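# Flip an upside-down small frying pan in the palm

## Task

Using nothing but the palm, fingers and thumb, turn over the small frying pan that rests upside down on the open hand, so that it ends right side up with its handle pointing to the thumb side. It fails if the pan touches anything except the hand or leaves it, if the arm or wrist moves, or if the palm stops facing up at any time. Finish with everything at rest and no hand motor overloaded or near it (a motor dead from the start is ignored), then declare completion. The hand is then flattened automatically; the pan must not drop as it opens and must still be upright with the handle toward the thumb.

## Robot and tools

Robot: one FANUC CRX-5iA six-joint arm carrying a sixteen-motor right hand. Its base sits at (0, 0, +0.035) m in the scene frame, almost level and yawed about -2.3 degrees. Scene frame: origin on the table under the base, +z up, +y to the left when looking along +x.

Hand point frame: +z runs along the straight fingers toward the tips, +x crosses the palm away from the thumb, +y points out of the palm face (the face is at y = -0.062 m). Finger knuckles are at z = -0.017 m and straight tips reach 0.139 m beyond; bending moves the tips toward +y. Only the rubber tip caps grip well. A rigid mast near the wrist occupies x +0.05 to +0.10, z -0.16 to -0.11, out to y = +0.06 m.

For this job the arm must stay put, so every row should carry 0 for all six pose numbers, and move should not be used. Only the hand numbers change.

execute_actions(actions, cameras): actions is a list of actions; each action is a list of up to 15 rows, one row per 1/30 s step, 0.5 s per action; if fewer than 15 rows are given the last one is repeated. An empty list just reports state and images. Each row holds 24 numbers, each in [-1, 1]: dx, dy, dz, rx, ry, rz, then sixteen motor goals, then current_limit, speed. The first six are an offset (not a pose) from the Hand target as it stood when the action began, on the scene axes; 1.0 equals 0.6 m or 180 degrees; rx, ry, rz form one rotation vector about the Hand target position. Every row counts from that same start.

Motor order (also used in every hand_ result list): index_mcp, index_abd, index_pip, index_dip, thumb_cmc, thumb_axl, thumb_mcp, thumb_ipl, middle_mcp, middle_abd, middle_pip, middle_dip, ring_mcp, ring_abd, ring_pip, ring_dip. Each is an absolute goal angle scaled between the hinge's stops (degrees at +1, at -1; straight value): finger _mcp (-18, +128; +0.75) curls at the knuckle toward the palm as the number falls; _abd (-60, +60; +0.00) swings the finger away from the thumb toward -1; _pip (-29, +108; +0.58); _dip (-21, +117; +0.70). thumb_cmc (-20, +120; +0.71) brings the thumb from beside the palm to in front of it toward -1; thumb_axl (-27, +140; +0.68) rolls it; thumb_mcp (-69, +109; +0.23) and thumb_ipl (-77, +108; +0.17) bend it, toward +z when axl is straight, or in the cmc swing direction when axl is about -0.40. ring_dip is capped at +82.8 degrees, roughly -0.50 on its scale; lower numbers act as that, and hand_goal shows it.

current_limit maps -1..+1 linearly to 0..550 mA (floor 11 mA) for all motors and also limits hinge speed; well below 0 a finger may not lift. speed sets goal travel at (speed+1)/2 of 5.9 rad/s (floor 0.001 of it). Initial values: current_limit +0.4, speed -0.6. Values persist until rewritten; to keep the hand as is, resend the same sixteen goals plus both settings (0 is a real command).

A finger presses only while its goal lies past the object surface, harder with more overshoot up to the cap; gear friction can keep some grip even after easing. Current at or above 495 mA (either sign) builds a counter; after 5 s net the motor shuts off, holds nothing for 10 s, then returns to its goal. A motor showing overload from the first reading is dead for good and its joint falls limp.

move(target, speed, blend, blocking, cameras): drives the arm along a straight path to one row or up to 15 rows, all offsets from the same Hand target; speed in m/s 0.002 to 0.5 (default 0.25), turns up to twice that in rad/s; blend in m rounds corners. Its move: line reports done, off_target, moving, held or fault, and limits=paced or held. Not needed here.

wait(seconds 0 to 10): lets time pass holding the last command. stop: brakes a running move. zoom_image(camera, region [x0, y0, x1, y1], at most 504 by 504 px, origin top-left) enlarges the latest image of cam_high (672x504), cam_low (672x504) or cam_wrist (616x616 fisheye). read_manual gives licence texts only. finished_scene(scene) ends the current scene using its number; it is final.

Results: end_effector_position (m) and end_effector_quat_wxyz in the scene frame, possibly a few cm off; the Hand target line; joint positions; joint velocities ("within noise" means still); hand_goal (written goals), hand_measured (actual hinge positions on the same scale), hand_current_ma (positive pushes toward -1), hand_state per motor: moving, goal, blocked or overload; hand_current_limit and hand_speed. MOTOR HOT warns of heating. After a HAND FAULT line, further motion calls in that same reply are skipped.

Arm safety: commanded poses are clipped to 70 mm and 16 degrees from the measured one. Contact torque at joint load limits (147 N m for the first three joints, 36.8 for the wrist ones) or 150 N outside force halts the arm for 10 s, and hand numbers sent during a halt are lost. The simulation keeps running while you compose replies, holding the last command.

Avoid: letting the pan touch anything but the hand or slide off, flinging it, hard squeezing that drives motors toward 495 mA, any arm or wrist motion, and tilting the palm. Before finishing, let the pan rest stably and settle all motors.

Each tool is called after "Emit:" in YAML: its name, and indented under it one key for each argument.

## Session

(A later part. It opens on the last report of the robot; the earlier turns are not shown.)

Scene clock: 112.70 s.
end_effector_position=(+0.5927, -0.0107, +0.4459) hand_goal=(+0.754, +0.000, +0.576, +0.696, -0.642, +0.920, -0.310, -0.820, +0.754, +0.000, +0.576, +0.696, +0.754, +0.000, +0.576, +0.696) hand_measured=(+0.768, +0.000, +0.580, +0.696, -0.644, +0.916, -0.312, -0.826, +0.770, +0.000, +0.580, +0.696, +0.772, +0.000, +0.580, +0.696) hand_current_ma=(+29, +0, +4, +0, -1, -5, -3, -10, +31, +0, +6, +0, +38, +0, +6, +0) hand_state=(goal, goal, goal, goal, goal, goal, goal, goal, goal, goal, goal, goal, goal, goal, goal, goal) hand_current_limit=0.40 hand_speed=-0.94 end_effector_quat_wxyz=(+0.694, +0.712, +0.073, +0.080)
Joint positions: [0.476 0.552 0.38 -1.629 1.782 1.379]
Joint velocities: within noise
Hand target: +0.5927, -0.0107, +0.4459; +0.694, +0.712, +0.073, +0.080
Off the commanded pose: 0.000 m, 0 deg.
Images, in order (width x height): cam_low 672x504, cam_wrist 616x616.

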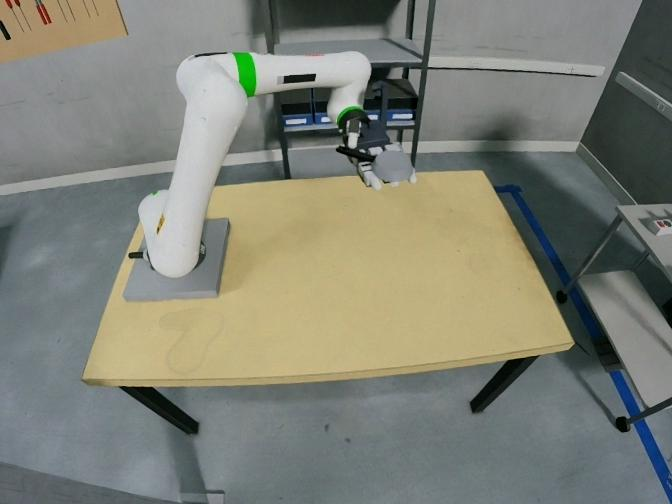

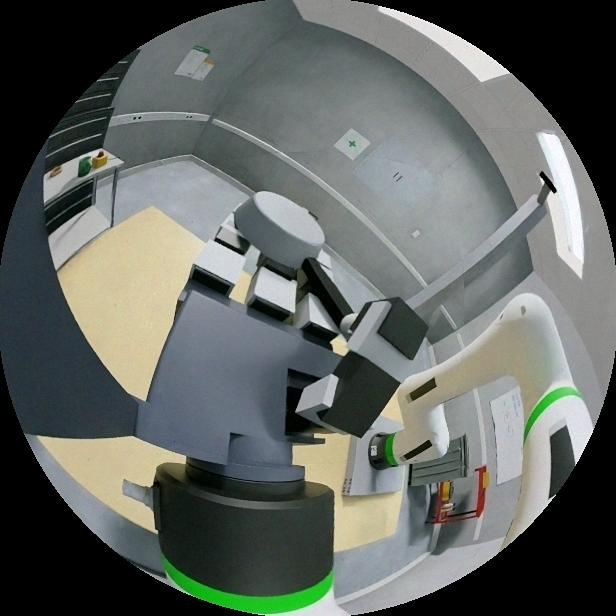

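Emit:
execute_actions:
  actions:
    - [[0,0,0,0,0,0, 0.754,0,0.576,0.696, -0.643,0.933,-0.375,-0.709, 0.754,0,0.576,0.696, 0.754,0,0.576,0.696, 0.4,-0.94]]
  cameras: ["cam_wrist"]

Emit:
execute_actions:
  actions:
    - [[0,0,0,0,0,0, 0.754,0,0.576,0.696, -0.643,0.915,-0.475,-0.53, 0.754,0,0.576,0.696, 0.754,0,0.576,0.696, 0.4,-0.94]]
  cameras: ["cam_wrist", "cam_low"]

Emit:
zoom_image:
  camera: "cam_wrist"
  region: [110, 120, 460, 440]

Emit:
zoom_image:
  camera: "cam_low"
  region: [325, 110, 425, 200]

Scene clock: 133.03 s.
end_effector_position=(+0.5927, -0.0107, +0.4459) hand_goal=(+0.754, +0.000, +0.576, +0.696, -0.642, +0.934, -0.374, -0.708, +0.754, +0.000, +0.576, +0.696, +0.754, +0.000, +0.576, +0.696) hand_measured=(+0.768, +0.000, +0.580, +0.696, -0.642, +0.930, -0.376, -0.714, +0.770, +0.000, +0.580, +0.696, +0.772, +0.000, +0.580, +0.696) hand_current_ma=(+29, +0, +4, +0, -1, -5, -4, -11, +31, +0, +6, +0, +38, +0, +6, +0) hand_state=(goal, goal, goal, goal, goal, goal, goal, goal, goal, goal, goal, goal, goal, goal, goal, goal) hand_current_limit=0.40 hand_speed=-0.94 end_effector_quat_wxyz=(+0.694, +0.712, +0.073, +0.080)
Joint positions: [0.476 0.552 0.38 -1.629 1.782 1.379]
Joint velocities: within noise
Hand target: +0.5927, -0.0107, +0.4459; +0.694, +0.712, +0.073, +0.080
Off the commanded pose: 0.000 m, 0 deg.
Images, in order (width x height): cam_wrist 616x616.

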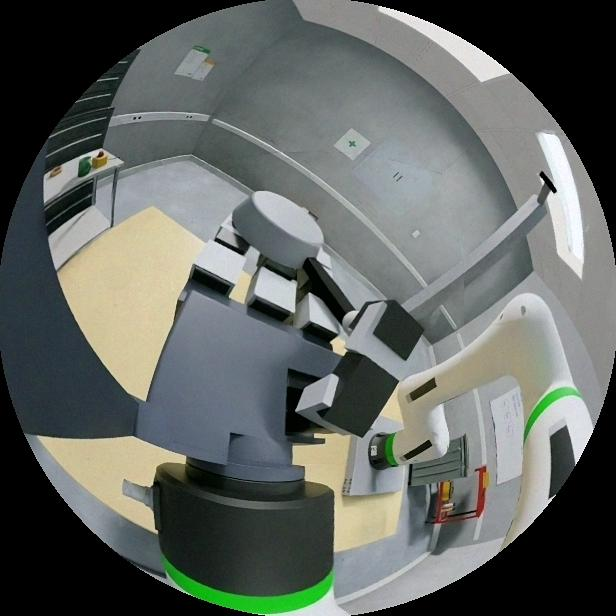

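Scene clock: 134.87 s.
end_effector_position=(+0.5927, -0.0107, +0.4459) hand_goal=(+0.754, +0.000, +0.576, +0.696, -0.642, +0.916, -0.474, -0.530, +0.754, +0.000, +0.576, +0.696, +0.754, +0.000, +0.576, +0.696) hand_measured=(+0.768, +0.000, +0.580, +0.696, -0.642, +0.918, -0.478, -0.536, +0.770, +0.000, +0.580, +0.696, +0.772, +0.000, +0.580, +0.696) hand_current_ma=(+30, +0, +4, +0, +0, +2, -6, -11, +31, +0, +6, +0, +38, +0, +6, +0) hand_state=(goal, goal, goal, goal, goal, goal, goal, goal, goal, goal, goal, goal, goal, goal, goal, goal) hand_current_limit=0.40 hand_speed=-0.94 end_effector_quat_wxyz=(+0.694, +0.712, +0.073, +0.080)
Joint positions: [0.476 0.552 0.38 -1.629 1.782 1.379]
Joint velocities: within noise
Hand target: +0.5927, -0.0107, +0.4459; +0.694, +0.712, +0.073, +0.080
Off the commanded pose: 0.000 m, 0 deg.
Images, in order (width x height): cam_low 672x504, cam_wrist 616x616.

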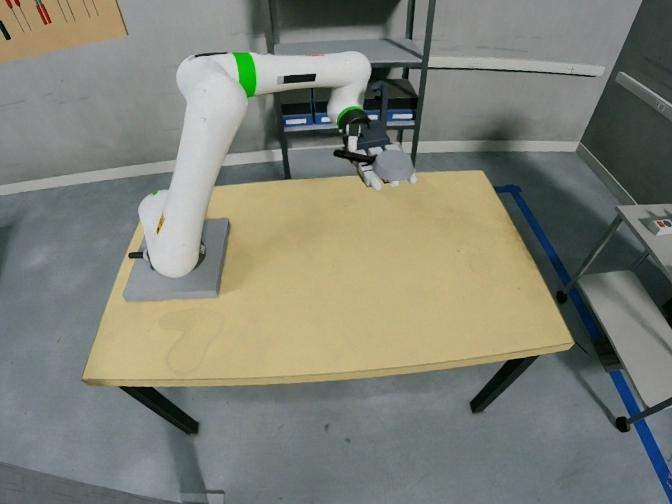

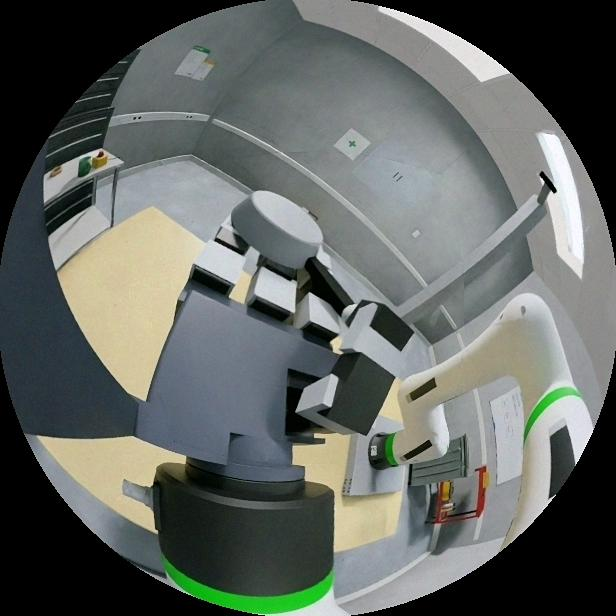

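Scaled by 1.440 from the camera's 616x616 image, which has a finer 880x880 frame.

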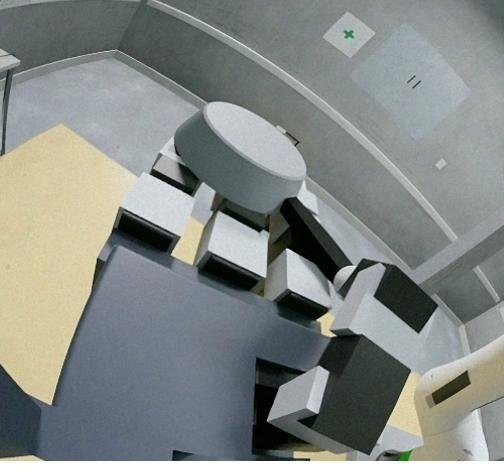

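Scaled by 5.040 from the camera's 672x504 image, which has a finer 960x720 frame.

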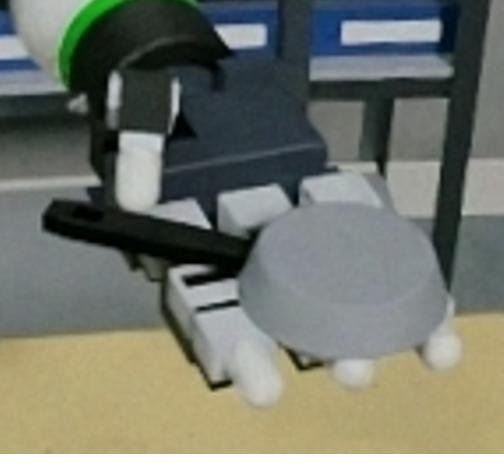

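Emit:
execute_actions:
  actions:
    - [[0,0,0,0,0,0, 0.754,0,0.576,0.696, -0.643,0.898,-0.55,-0.405, 0.754,0,0.576,0.696, 0.754,0,0.576,0.696, 0.4,-0.94]]
  cameras: ["cam_wrist"]

Emit:
execute_actions:
  actions:
    - [[0,0,0,0,0,0, 0.754,0,0.576,0.696, -0.643,0.884,-0.618,-0.286, 0.754,0,0.576,0.696, 0.754,0,0.576,0.696, 0.4,-0.94]]
  cameras: ["cam_wrist", "cam_low"]

Emit:
zoom_image:
  camera: "cam_wrist"
  region: [110, 120, 460, 440]

Emit:
zoom_image:
  camera: "cam_low"
  region: [325, 110, 425, 200]

Scene clock: 142.37 s.
end_effector_position=(+0.5927, -0.0107, +0.4459) hand_goal=(+0.754, +0.000, +0.576, +0.696, -0.642, +0.898, -0.550, -0.404, +0.754, +0.000, +0.576, +0.696, +0.754, +0.000, +0.576, +0.696) hand_measured=(+0.770, +0.000, +0.580, +0.696, -0.642, +0.900, -0.554, -0.410, +0.770, +0.000, +0.580, +0.696, +0.772, +0.000, +0.580, +0.696) hand_current_ma=(+32, +0, +4, +0, +0, +2, -6, -12, +31, +0, +6, +0, +38, +0, +6, +0) hand_state=(goal, goal, goal, goal, goal, goal, goal, goal, goal, goal, goal, goal, goal, goal, goal, goal) hand_current_limit=0.40 hand_speed=-0.94 end_effector_quat_wxyz=(+0.694, +0.712, +0.073, +0.080)
Joint positions: [0.476 0.552 0.38 -1.629 1.782 1.379]
Joint velocities: within noise
Hand target: +0.5927, -0.0107, +0.4459; +0.694, +0.712, +0.073, +0.080
Off the commanded pose: 0.000 m, 0 deg.
Images, in order (width x height): cam_wrist 616x616.

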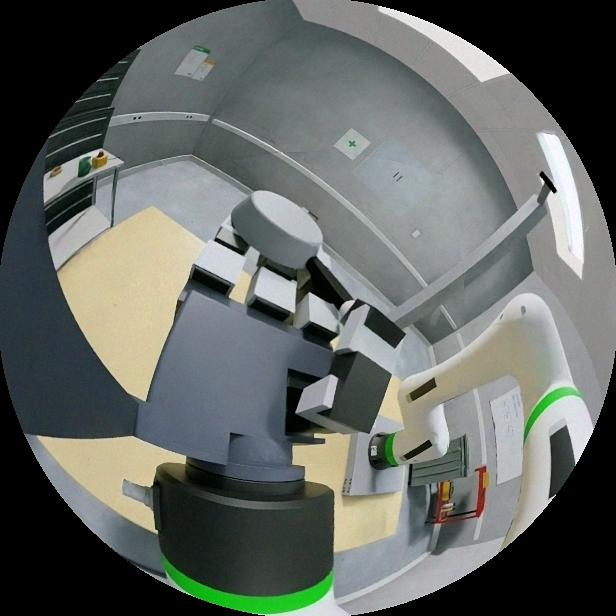

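Scene clock: 143.67 s.
end_effector_position=(+0.5927, -0.0107, +0.4459) hand_goal=(+0.754, +0.000, +0.576, +0.696, -0.642, +0.884, -0.618, -0.286, +0.754, +0.000, +0.576, +0.696, +0.754, +0.000, +0.576, +0.696) hand_measured=(+0.770, +0.000, +0.580, +0.696, -0.642, +0.886, -0.622, -0.292, +0.770, +0.000, +0.580, +0.696, +0.772, +0.000, +0.580, +0.696) hand_current_ma=(+33, +0, +4, +0, +0, +2, -7, -13, +31, +0, +6, +0, +38, +0, +6, +0) hand_state=(goal, goal, goal, goal, goal, goal, goal, goal, goal, goal, goal, goal, goal, goal, goal, goal) hand_current_limit=0.40 hand_speed=-0.94 end_effector_quat_wxyz=(+0.694, +0.712, +0.073, +0.080)
Joint positions: [0.476 0.552 0.38 -1.629 1.782 1.379]
Joint velocities: within noise
Hand target: +0.5927, -0.0107, +0.4459; +0.694, +0.712, +0.073, +0.080
Off the commanded pose: 0.000 m, 0 deg.
Images, in order (width x height): cam_low 672x504, cam_wrist 616x616.

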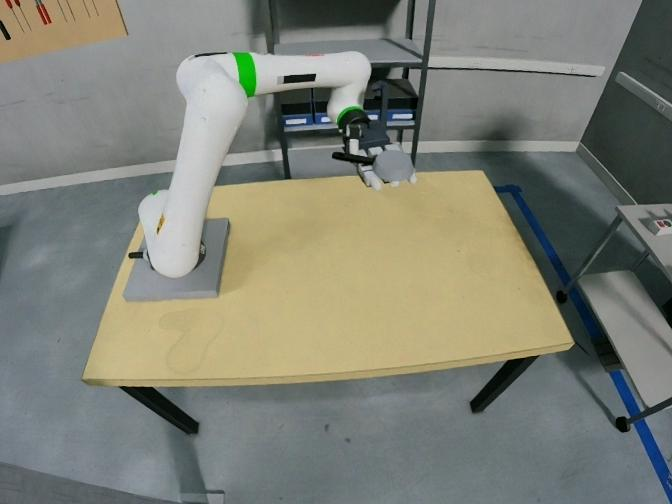

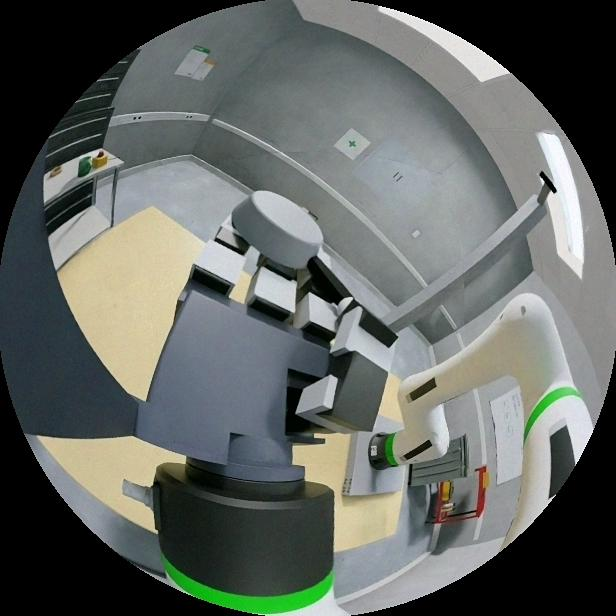

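Scaled by 1.440 from the camera's 616x616 image, which has a finer 880x880 frame.

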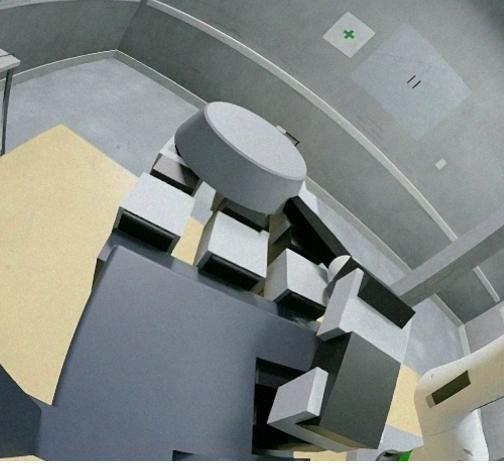

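Scaled by 5.040 from the camera's 672x504 image, which has a finer 960x720 frame.

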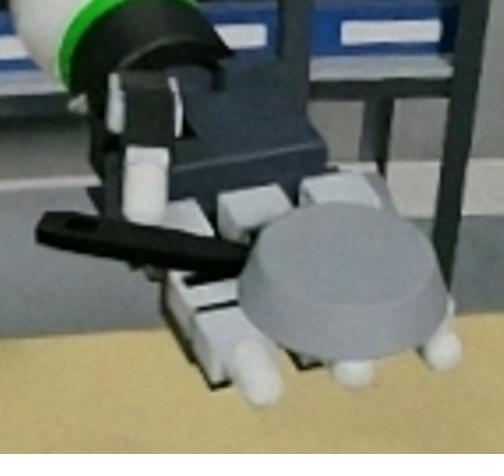

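Emit:
execute_actions:
  actions:
    - [[0,0,0,0,0,0, 0.754,0,0.576,0.696, -0.643,0.86,-0.70,-0.14, 0.754,0,0.576,0.696, 0.754,0,0.576,0.696, 0.4,-0.94]]
  cameras: ["cam_wrist"]

Emit:
execute_actions:
  actions:
    - [[0,0,0,0,0,0, 0.754,0,0.576,0.696, -0.643,0.838,-0.787,0.005, 0.754,0,0.576,0.696, 0.754,0,0.576,0.696, 0.4,-0.94]]
  cameras: ["cam_wrist", "cam_low"]

Emit:
zoom_image:
  camera: "cam_wrist"
  region: [110, 120, 460, 440]

Emit:
zoom_image:
  camera: "cam_low"
  region: [325, 110, 425, 200]

Scene clock: 150.63 s.
end_effector_position=(+0.5927, -0.0107, +0.4459) hand_goal=(+0.754, +0.000, +0.576, +0.696, -0.642, +0.860, -0.700, -0.140, +0.754, +0.000, +0.576, +0.696, +0.754, +0.000, +0.576, +0.696) hand_measured=(+0.772, +0.000, +0.580, +0.696, -0.642, +0.862, -0.704, -0.146, +0.770, +0.000, +0.580, +0.696, +0.772, +0.000, +0.580, +0.696) hand_current_ma=(+37, +0, +4, +0, +0, +2, -8, -13, +31, +0, +6, +0, +38, +0, +6, +0) hand_state=(goal, goal, goal, goal, goal, goal, goal, goal, goal, goal, goal, goal, goal, goal, goal, goal) hand_current_limit=0.40 hand_speed=-0.94 end_effector_quat_wxyz=(+0.694, +0.712, +0.073, +0.080)
Joint positions: [0.476 0.552 0.38 -1.629 1.782 1.379]
Joint velocities: within noise
Hand target: +0.5927, -0.0107, +0.4459; +0.694, +0.712, +0.073, +0.080
Off the commanded pose: 0.000 m, 0 deg.
Images, in order (width x height): cam_wrist 616x616.

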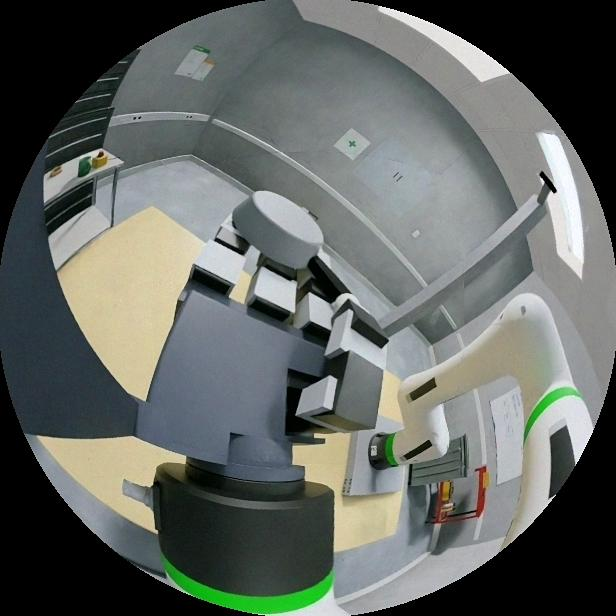

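Scene clock: 152.17 s.
end_effector_position=(+0.5927, -0.0107, +0.4459) hand_goal=(+0.754, +0.000, +0.576, +0.696, -0.642, +0.838, -0.786, +0.006, +0.754, +0.000, +0.576, +0.696, +0.754, +0.000, +0.576, +0.696) hand_measured=(+0.772, +0.000, +0.580, +0.696, -0.642, +0.840, -0.790, +0.000, +0.770, +0.000, +0.580, +0.696, +0.772, +0.000, +0.580, +0.696) hand_current_ma=(+42, +0, +4, +0, -1, +2, -8, -14, +31, +0, +6, +0, +38, +0, +6, +0) hand_state=(goal, goal, goal, goal, goal, goal, goal, goal, goal, goal, goal, goal, goal, goal, goal, goal) hand_current_limit=0.40 hand_speed=-0.94 end_effector_quat_wxyz=(+0.694, +0.712, +0.073, +0.080)
Joint positions: [0.476 0.552 0.38 -1.629 1.782 1.379]
Joint velocities: within noise
Hand target: +0.5927, -0.0107, +0.4459; +0.694, +0.712, +0.073, +0.080
Off the commanded pose: 0.000 m, 0 deg.
Images, in order (width x height): cam_low 672x504, cam_wrist 616x616.

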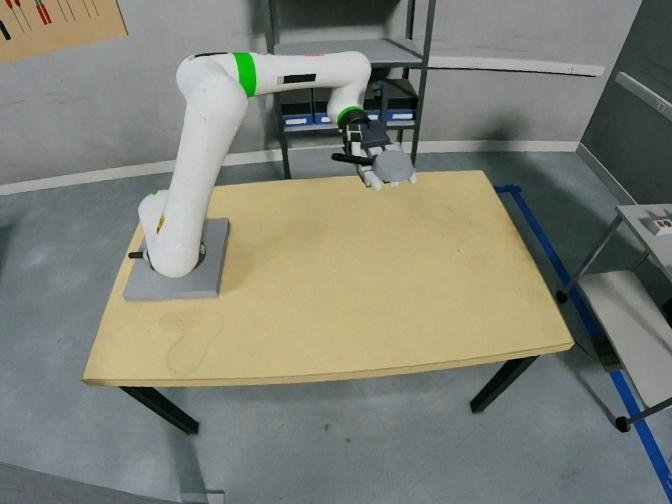

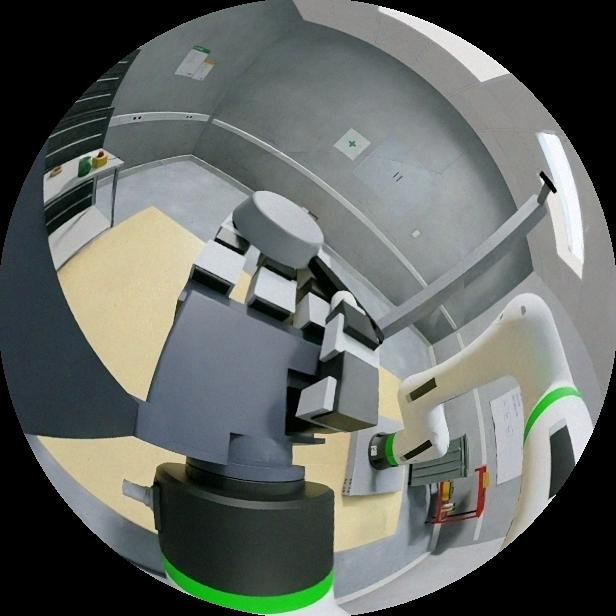

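Scaled by 1.440 from the camera's 616x616 image, which has a finer 880x880 frame.

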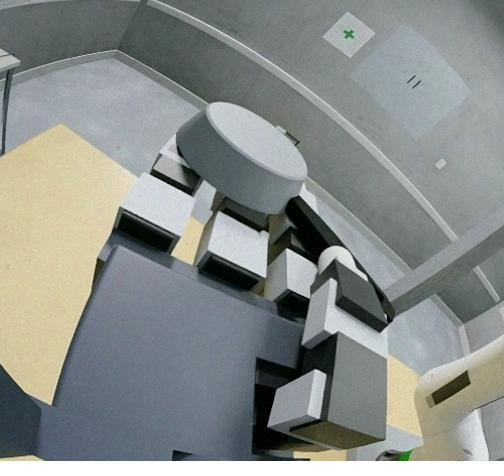

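Scaled by 5.040 from the camera's 672x504 image, which has a finer 960x720 frame.

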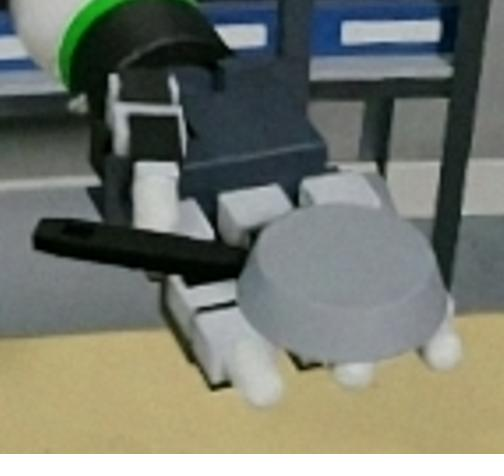

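Emit:
execute_actions:
  actions:
    - [[0,0,0,0,0,0, 0.754,0,0.576,0.696, -0.643,0.838,-0.70,-0.25, 0.754,0,0.576,0.696, 0.754,0,0.576,0.696, 0.4,-0.92]]
    - [[0,0,0,0,0,0, 0.754,0,0.576,0.696, -0.714,0.444,-0.326,-0.557, 0.754,0,0.576,0.696, 0.754,0,0.576,0.696, 0.4,-0.9]]
  cameras: ["cam_wrist", "cam_low"]

Emit:
zoom_image:
  camera: "cam_wrist"
  region: [110, 120, 460, 440]

Emit:
zoom_image:
  camera: "cam_low"
  region: [325, 110, 425, 200]

Scene clock: 224.63 s.
end_effector_position=(+0.5927, -0.0107, +0.4459) hand_goal=(+0.754, +0.000, +0.576, +0.696, -0.714, +0.444, -0.326, -0.556, +0.754, +0.000, +0.576, +0.696, +0.754, +0.000, +0.576, +0.696) hand_measured=(+0.772, +0.000, +0.580, +0.696, -0.714, +0.446, -0.338, -0.556, +0.770, +0.000, +0.580, +0.696, +0.772, +0.000, +0.580, +0.696) hand_current_ma=(+42, +0, +4, +0, +0, +2, -28, +1, +31, +0, +6, +0, +38, +0, +6, +0) hand_state=(goal, goal, goal, goal, goal, goal, goal, goal, goal, goal, goal, goal, goal, goal, goal, goal) hand_current_limit=0.40 hand_speed=-0.90 end_effector_quat_wxyz=(+0.694, +0.712, +0.073, +0.080)
Joint positions: [0.476 0.552 0.38 -1.629 1.782 1.379]
Joint velocities: within noise
Hand target: +0.5927, -0.0107, +0.4459; +0.694, +0.712, +0.073, +0.080
Off the commanded pose: 0.000 m, 0 deg.
Images, in order (width x height): cam_low 672x504, cam_wrist 616x616.

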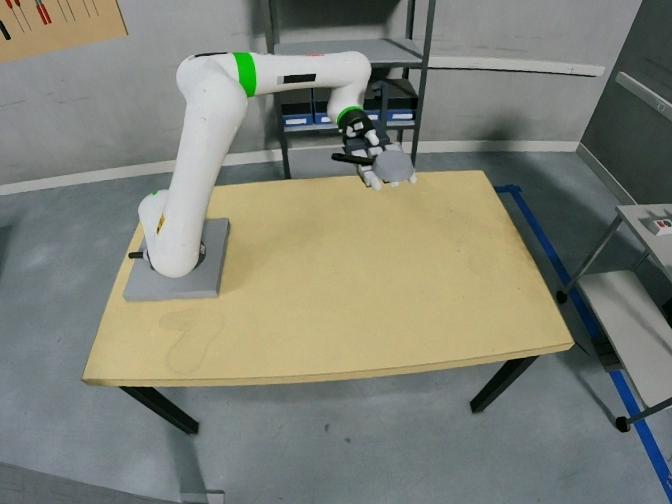

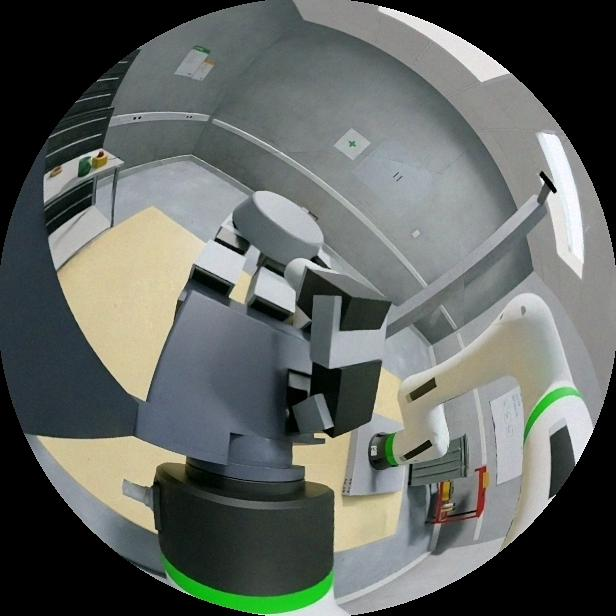

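Scaled by 1.440 from the camera's 616x616 image, which has a finer 880x880 frame.

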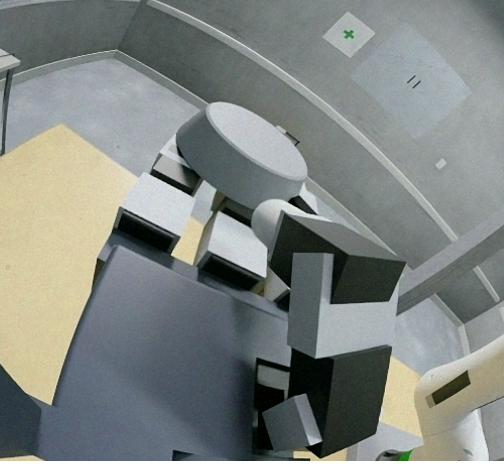

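Scaled by 5.040 from the camera's 672x504 image, which has a finer 960x720 frame.

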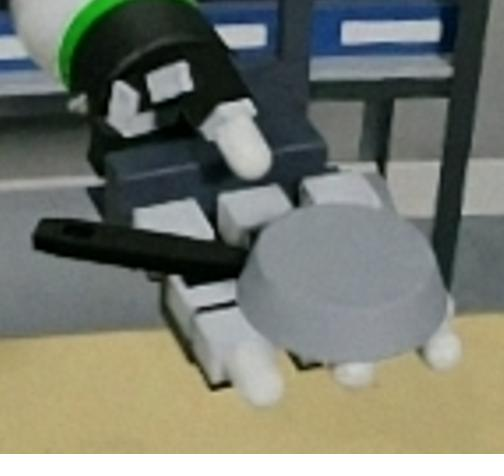

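Emit:
execute_actions:
  actions:
    - [[0,0,0,0,0,0, 0.754,0,0.576,0.696, -0.714,0.334,-0.517,-0.218, 0.754,0,0.576,0.696, 0.754,0,0.576,0.696, 0.4,-0.92]]
  cameras: ["cam_wrist", "cam_low"]

Emit:
zoom_image:
  camera: "cam_wrist"
  region: [110, 120, 460, 440]

Emit:
zoom_image:
  camera: "cam_low"
  region: [325, 110, 425, 200]

Scene clock: 230.80 s.
end_effector_position=(+0.5927, -0.0107, +0.4459) hand_goal=(+0.754, +0.000, +0.576, +0.696, -0.714, +0.334, -0.516, -0.218, +0.754, +0.000, +0.576, +0.696, +0.754, +0.000, +0.576, +0.696) hand_measured=(+0.772, +0.000, +0.580, +0.696, -0.716, +0.336, -0.520, -0.224, +0.770, +0.000, +0.580, +0.696, +0.772, +0.000, +0.580, +0.696) hand_current_ma=(+42, +0, +4, +0, -1, +2, -5, -10, +31, +0, +6, +0, +38, +0, +6, +0) hand_state=(goal, goal, goal, goal, goal, goal, goal, goal, goal, goal, goal, goal, goal, goal, goal, goal) hand_current_limit=0.40 hand_speed=-0.92 end_effector_quat_wxyz=(+0.694, +0.712, +0.073, +0.080)
Joint positions: [0.476 0.552 0.38 -1.629 1.782 1.379]
Joint velocities: within noise
Hand target: +0.5927, -0.0107, +0.4459; +0.694, +0.712, +0.073, +0.080
Off the commanded pose: 0.000 m, 0 deg.
Images, in order (width x height): cam_low 672x504, cam_wrist 616x616.

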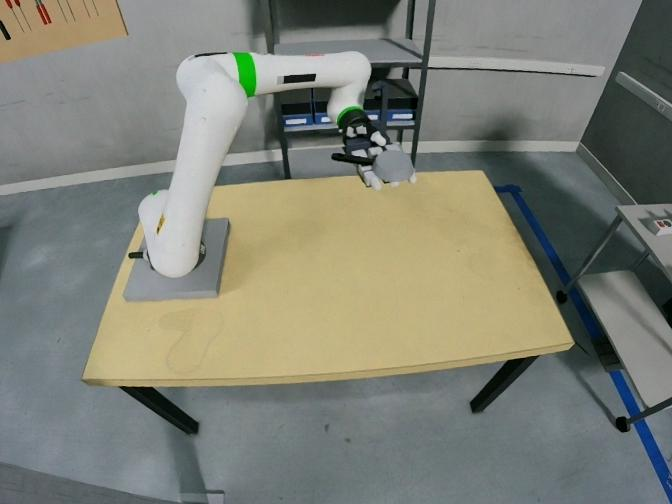

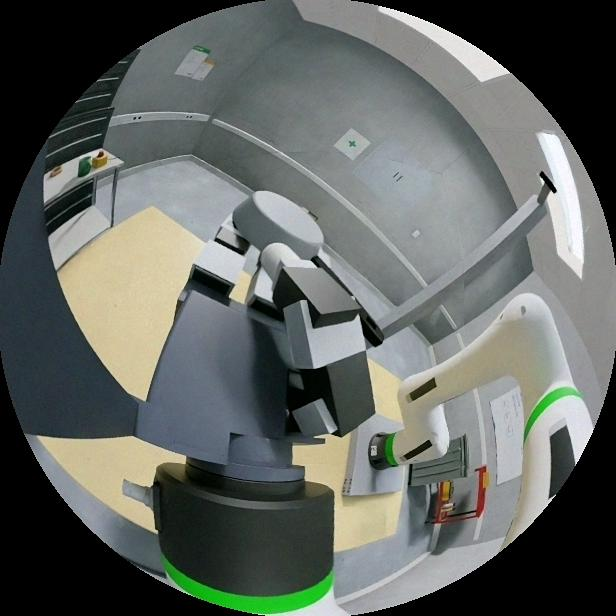

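Scaled by 1.440 from the camera's 616x616 image, which has a finer 880x880 frame.

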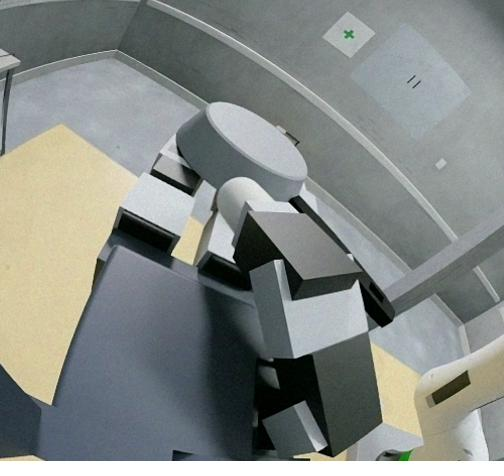

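Scaled by 5.040 from the camera's 672x504 image, which has a finer 960x720 frame.

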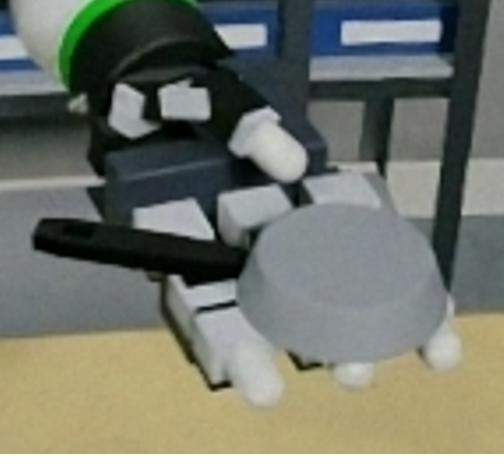

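Emit:
execute_actions:
  actions:
    - [[0,0,0,0,0,0, 0.80,0.15,0.576,0.696, -0.714,0.334,-0.517,-0.218, 0.863,0,0.285,0.696, 0.863,0,0.285,0.696, 0.4,-0.95]]
  cameras: ["cam_wrist", "cam_low"]

Emit:
zoom_image:
  camera: "cam_wrist"
  region: [110, 120, 460, 440]

Emit:
zoom_image:
  camera: "cam_low"
  region: [325, 110, 425, 200]

Scene clock: 246.00 s.
end_effector_position=(+0.5927, -0.0107, +0.4459) hand_goal=(+0.800, +0.150, +0.576, +0.696, -0.714, +0.334, -0.516, -0.218, +0.864, +0.000, +0.286, +0.696, +0.864, +0.000, +0.286, +0.696) hand_measured=(+0.814, +0.146, +0.580, +0.696, -0.716, +0.336, -0.520, -0.224, +0.874, +0.000, +0.296, +0.696, +0.882, +0.000, +0.302, +0.696) hand_current_ma=(+28, -3, +4, +0, -1, +2, -6, -10, +16, +0, +17, +0, +36, +0, +32, +0) hand_state=(goal, goal, goal, goal, goal, goal, goal, goal, goal, goal, goal, goal, goal, goal, goal, goal) hand_current_limit=0.40 hand_speed=-0.95 end_effector_quat_wxyz=(+0.694, +0.712, +0.073, +0.080)
Joint positions: [0.476 0.552 0.38 -1.629 1.782 1.379]
Joint velocities: within noise
Hand target: +0.5927, -0.0107, +0.4459; +0.694, +0.712, +0.073, +0.080
Off the commanded pose: 0.000 m, 0 deg.
Images, in order (width x height): cam_low 672x504, cam_wrist 616x616.

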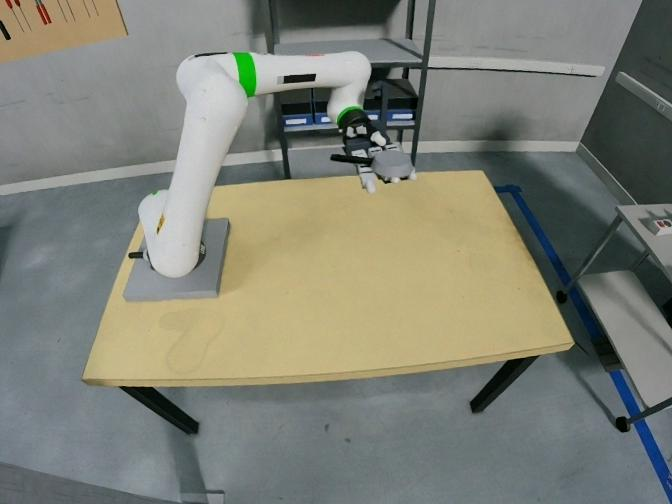

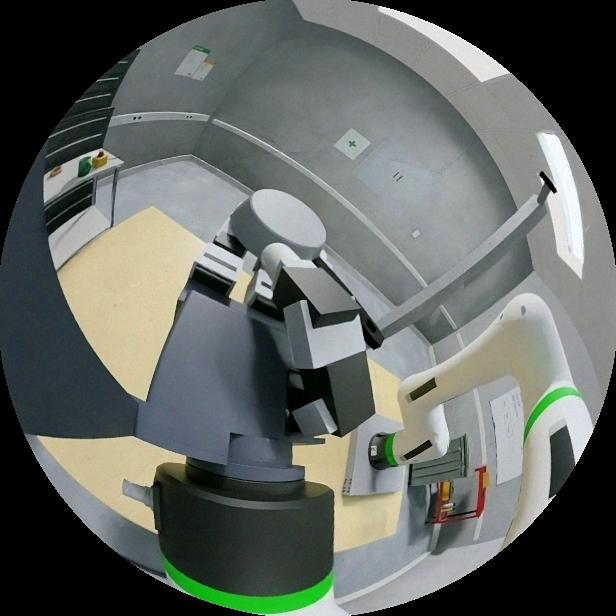

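Scaled by 1.440 from the camera's 616x616 image, which has a finer 880x880 frame.

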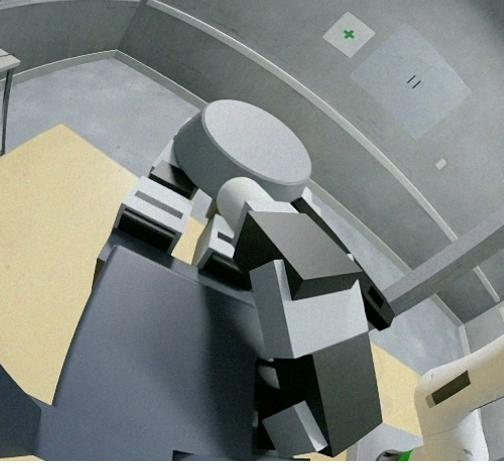

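Scaled by 5.040 from the camera's 672x504 image, which has a finer 960x720 frame.

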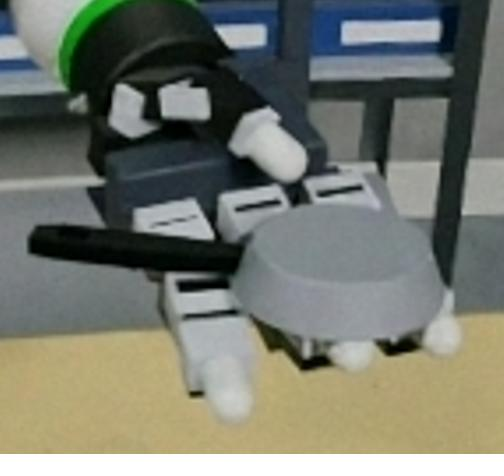

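Emit:
execute_actions:
  actions:
    - [[0,0,0,0,0,0, 0.84,0.15,0.576,0.696, -0.714,0.334,-0.517,-0.218, 0.959,0,0.066,0.696, 0.959,0,0.066,0.696, 0.4,-0.95]]
  cameras: ["cam_wrist", "cam_low"]

Emit:
zoom_image:
  camera: "cam_wrist"
  region: [110, 120, 460, 440]

Emit:
zoom_image:
  camera: "cam_low"
  region: [325, 110, 425, 200]

Scene clock: 250.73 s.
end_effector_position=(+0.5927, -0.0107, +0.4459) hand_goal=(+0.840, +0.150, +0.576, +0.696, -0.714, +0.334, -0.516, -0.218, +0.960, +0.000, +0.066, +0.696, +0.960, +0.000, +0.066, +0.696) hand_measured=(+0.852, +0.146, +0.580, +0.696, -0.716, +0.336, -0.520, -0.224, +0.968, +0.000, +0.076, +0.696, +0.976, +0.000, +0.082, +0.696) hand_current_ma=(+23, -3, +4, +0, -1, +2, -6, -10, +15, +0, +16, +0, +33, +0, +30, +0) hand_state=(goal, goal, goal, goal, goal, goal, goal, goal, goal, goal, goal, goal, goal, goal, goal, goal) hand_current_limit=0.40 hand_speed=-0.95 end_effector_quat_wxyz=(+0.694, +0.712, +0.073, +0.080)
Joint positions: [0.476 0.552 0.38 -1.629 1.782 1.379]
Joint velocities: within noise
Hand target: +0.5927, -0.0107, +0.4459; +0.694, +0.712, +0.073, +0.080
Off the commanded pose: 0.000 m, 0 deg.
Images, in order (width x height): cam_low 672x504, cam_wrist 616x616.

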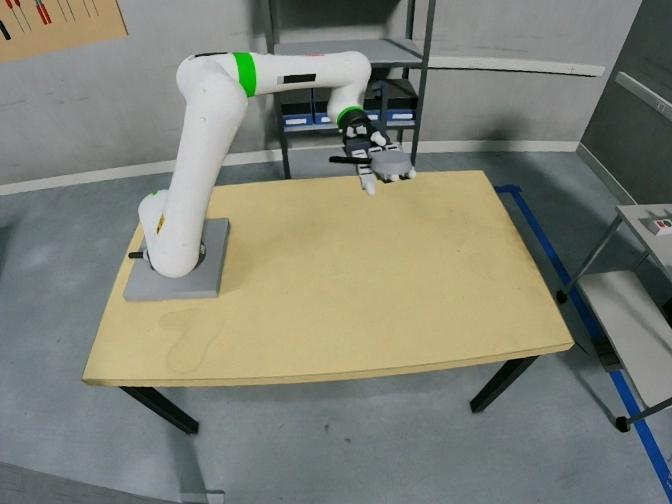

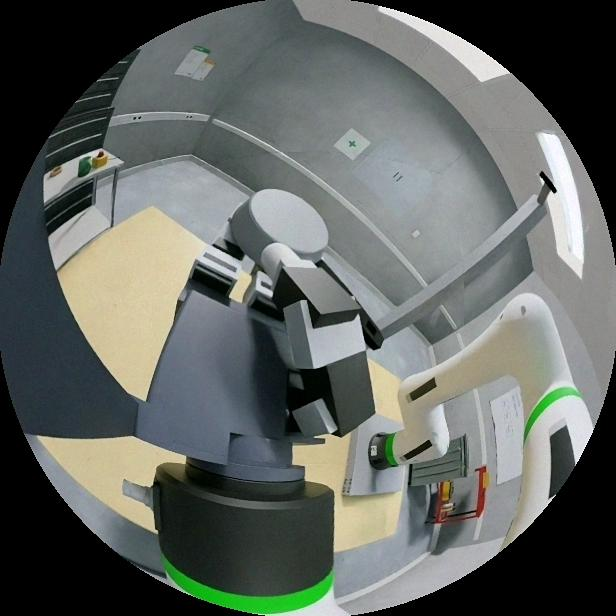

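Scaled by 1.440 from the camera's 616x616 image, which has a finer 880x880 frame.

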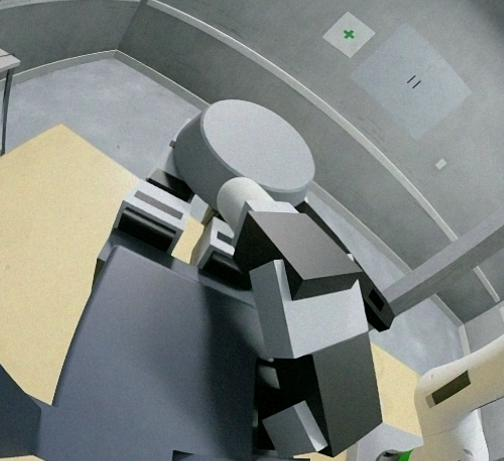

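Scaled by 5.040 from the camera's 672x504 image, which has a finer 960x720 frame.

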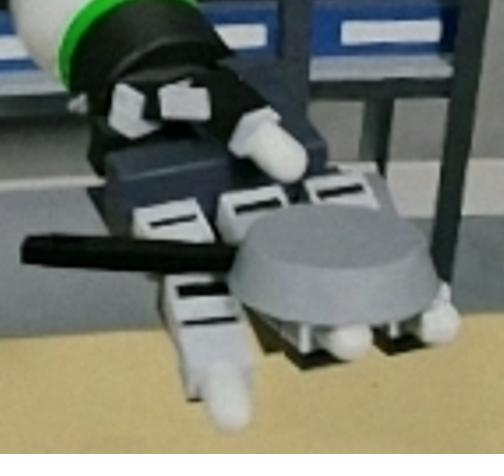

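Emit:
execute_actions:
  actions:
    - [[0,0,0,0,0,0, 0.86,0.15,0.576,0.696, -0.714,0.334,-0.517,-0.218, 0.959,0,-0.226,0.696, 0.959,0,-0.226,0.696, 0.4,-0.95]]
  cameras: ["cam_wrist", "cam_low"]

Emit:
zoom_image:
  camera: "cam_wrist"
  region: [110, 120, 460, 440]

Emit:
zoom_image:
  camera: "cam_low"
  region: [325, 110, 425, 200]

Scene clock: 258.43 s.
end_effector_position=(+0.5927, -0.0107, +0.4459) hand_goal=(+0.860, +0.150, +0.576, +0.696, -0.714, +0.334, -0.516, -0.218, +0.960, +0.000, -0.226, +0.696, +0.960, +0.000, -0.226, +0.696) hand_measured=(+0.872, +0.146, +0.580, +0.696, -0.716, +0.336, -0.520, -0.224, +0.974, +0.000, -0.212, +0.696, +0.976, +0.000, -0.218, +0.696) hand_current_ma=(+23, -3, +4, +0, -1, +2, -6, -10, +26, +0, +25, +0, +33, +0, +14, +0) hand_state=(goal, goal, goal, goal, goal, goal, goal, goal, goal, goal, goal, goal, goal, goal, goal, goal) hand_current_limit=0.40 hand_speed=-0.95 end_effector_quat_wxyz=(+0.694, +0.712, +0.073, +0.080)
Joint positions: [0.476 0.552 0.38 -1.629 1.782 1.379]
Joint velocities: within noise
Hand target: +0.5927, -0.0107, +0.4459; +0.694, +0.712, +0.073, +0.080
Off the commanded pose: 0.000 m, 0 deg.
Images, in order (width x height): cam_low 672x504, cam_wrist 616x616.

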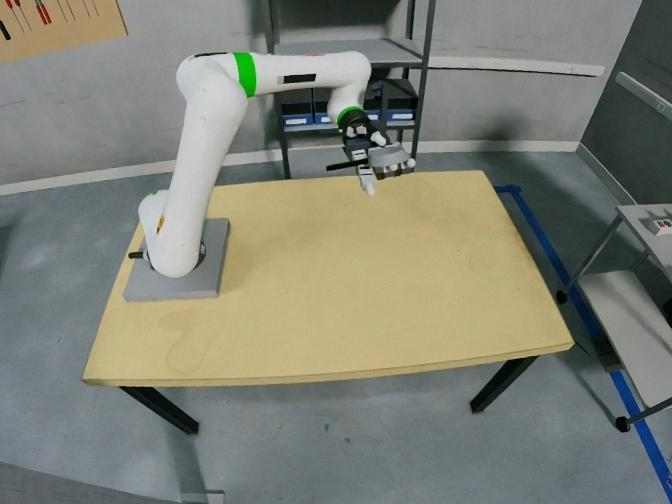

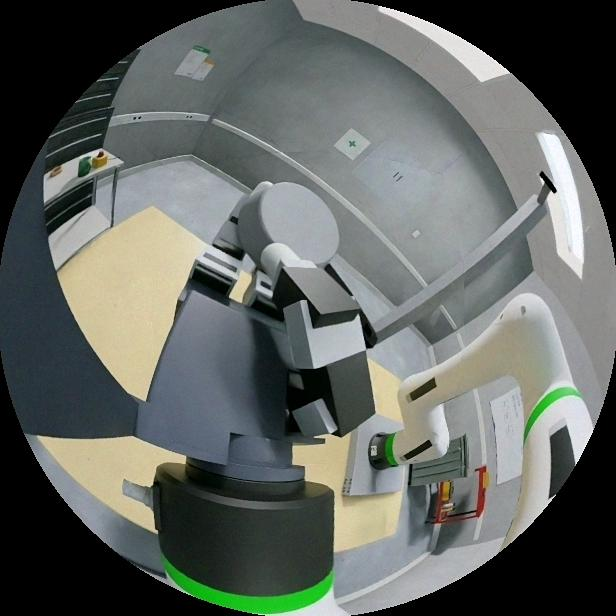

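Scaled by 1.440 from the camera's 616x616 image, which has a finer 880x880 frame.

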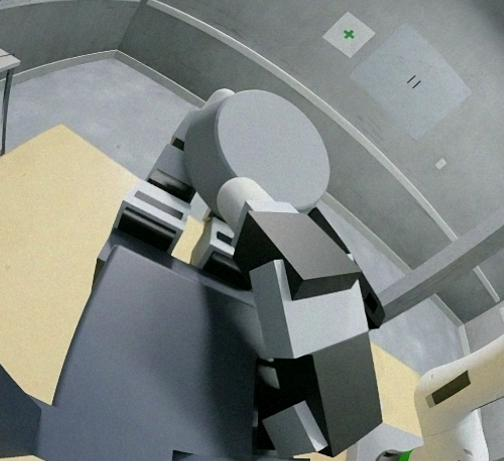

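Scaled by 5.040 from the camera's 672x504 image, which has a finer 960x720 frame.

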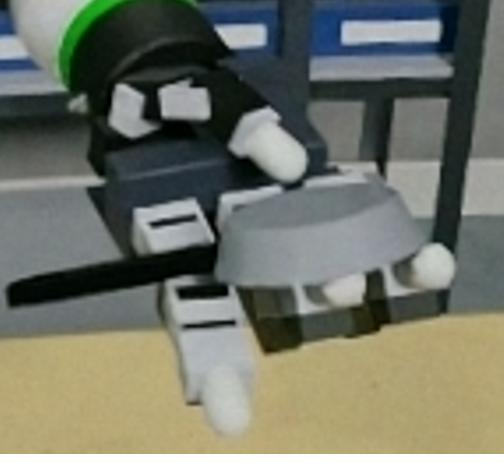

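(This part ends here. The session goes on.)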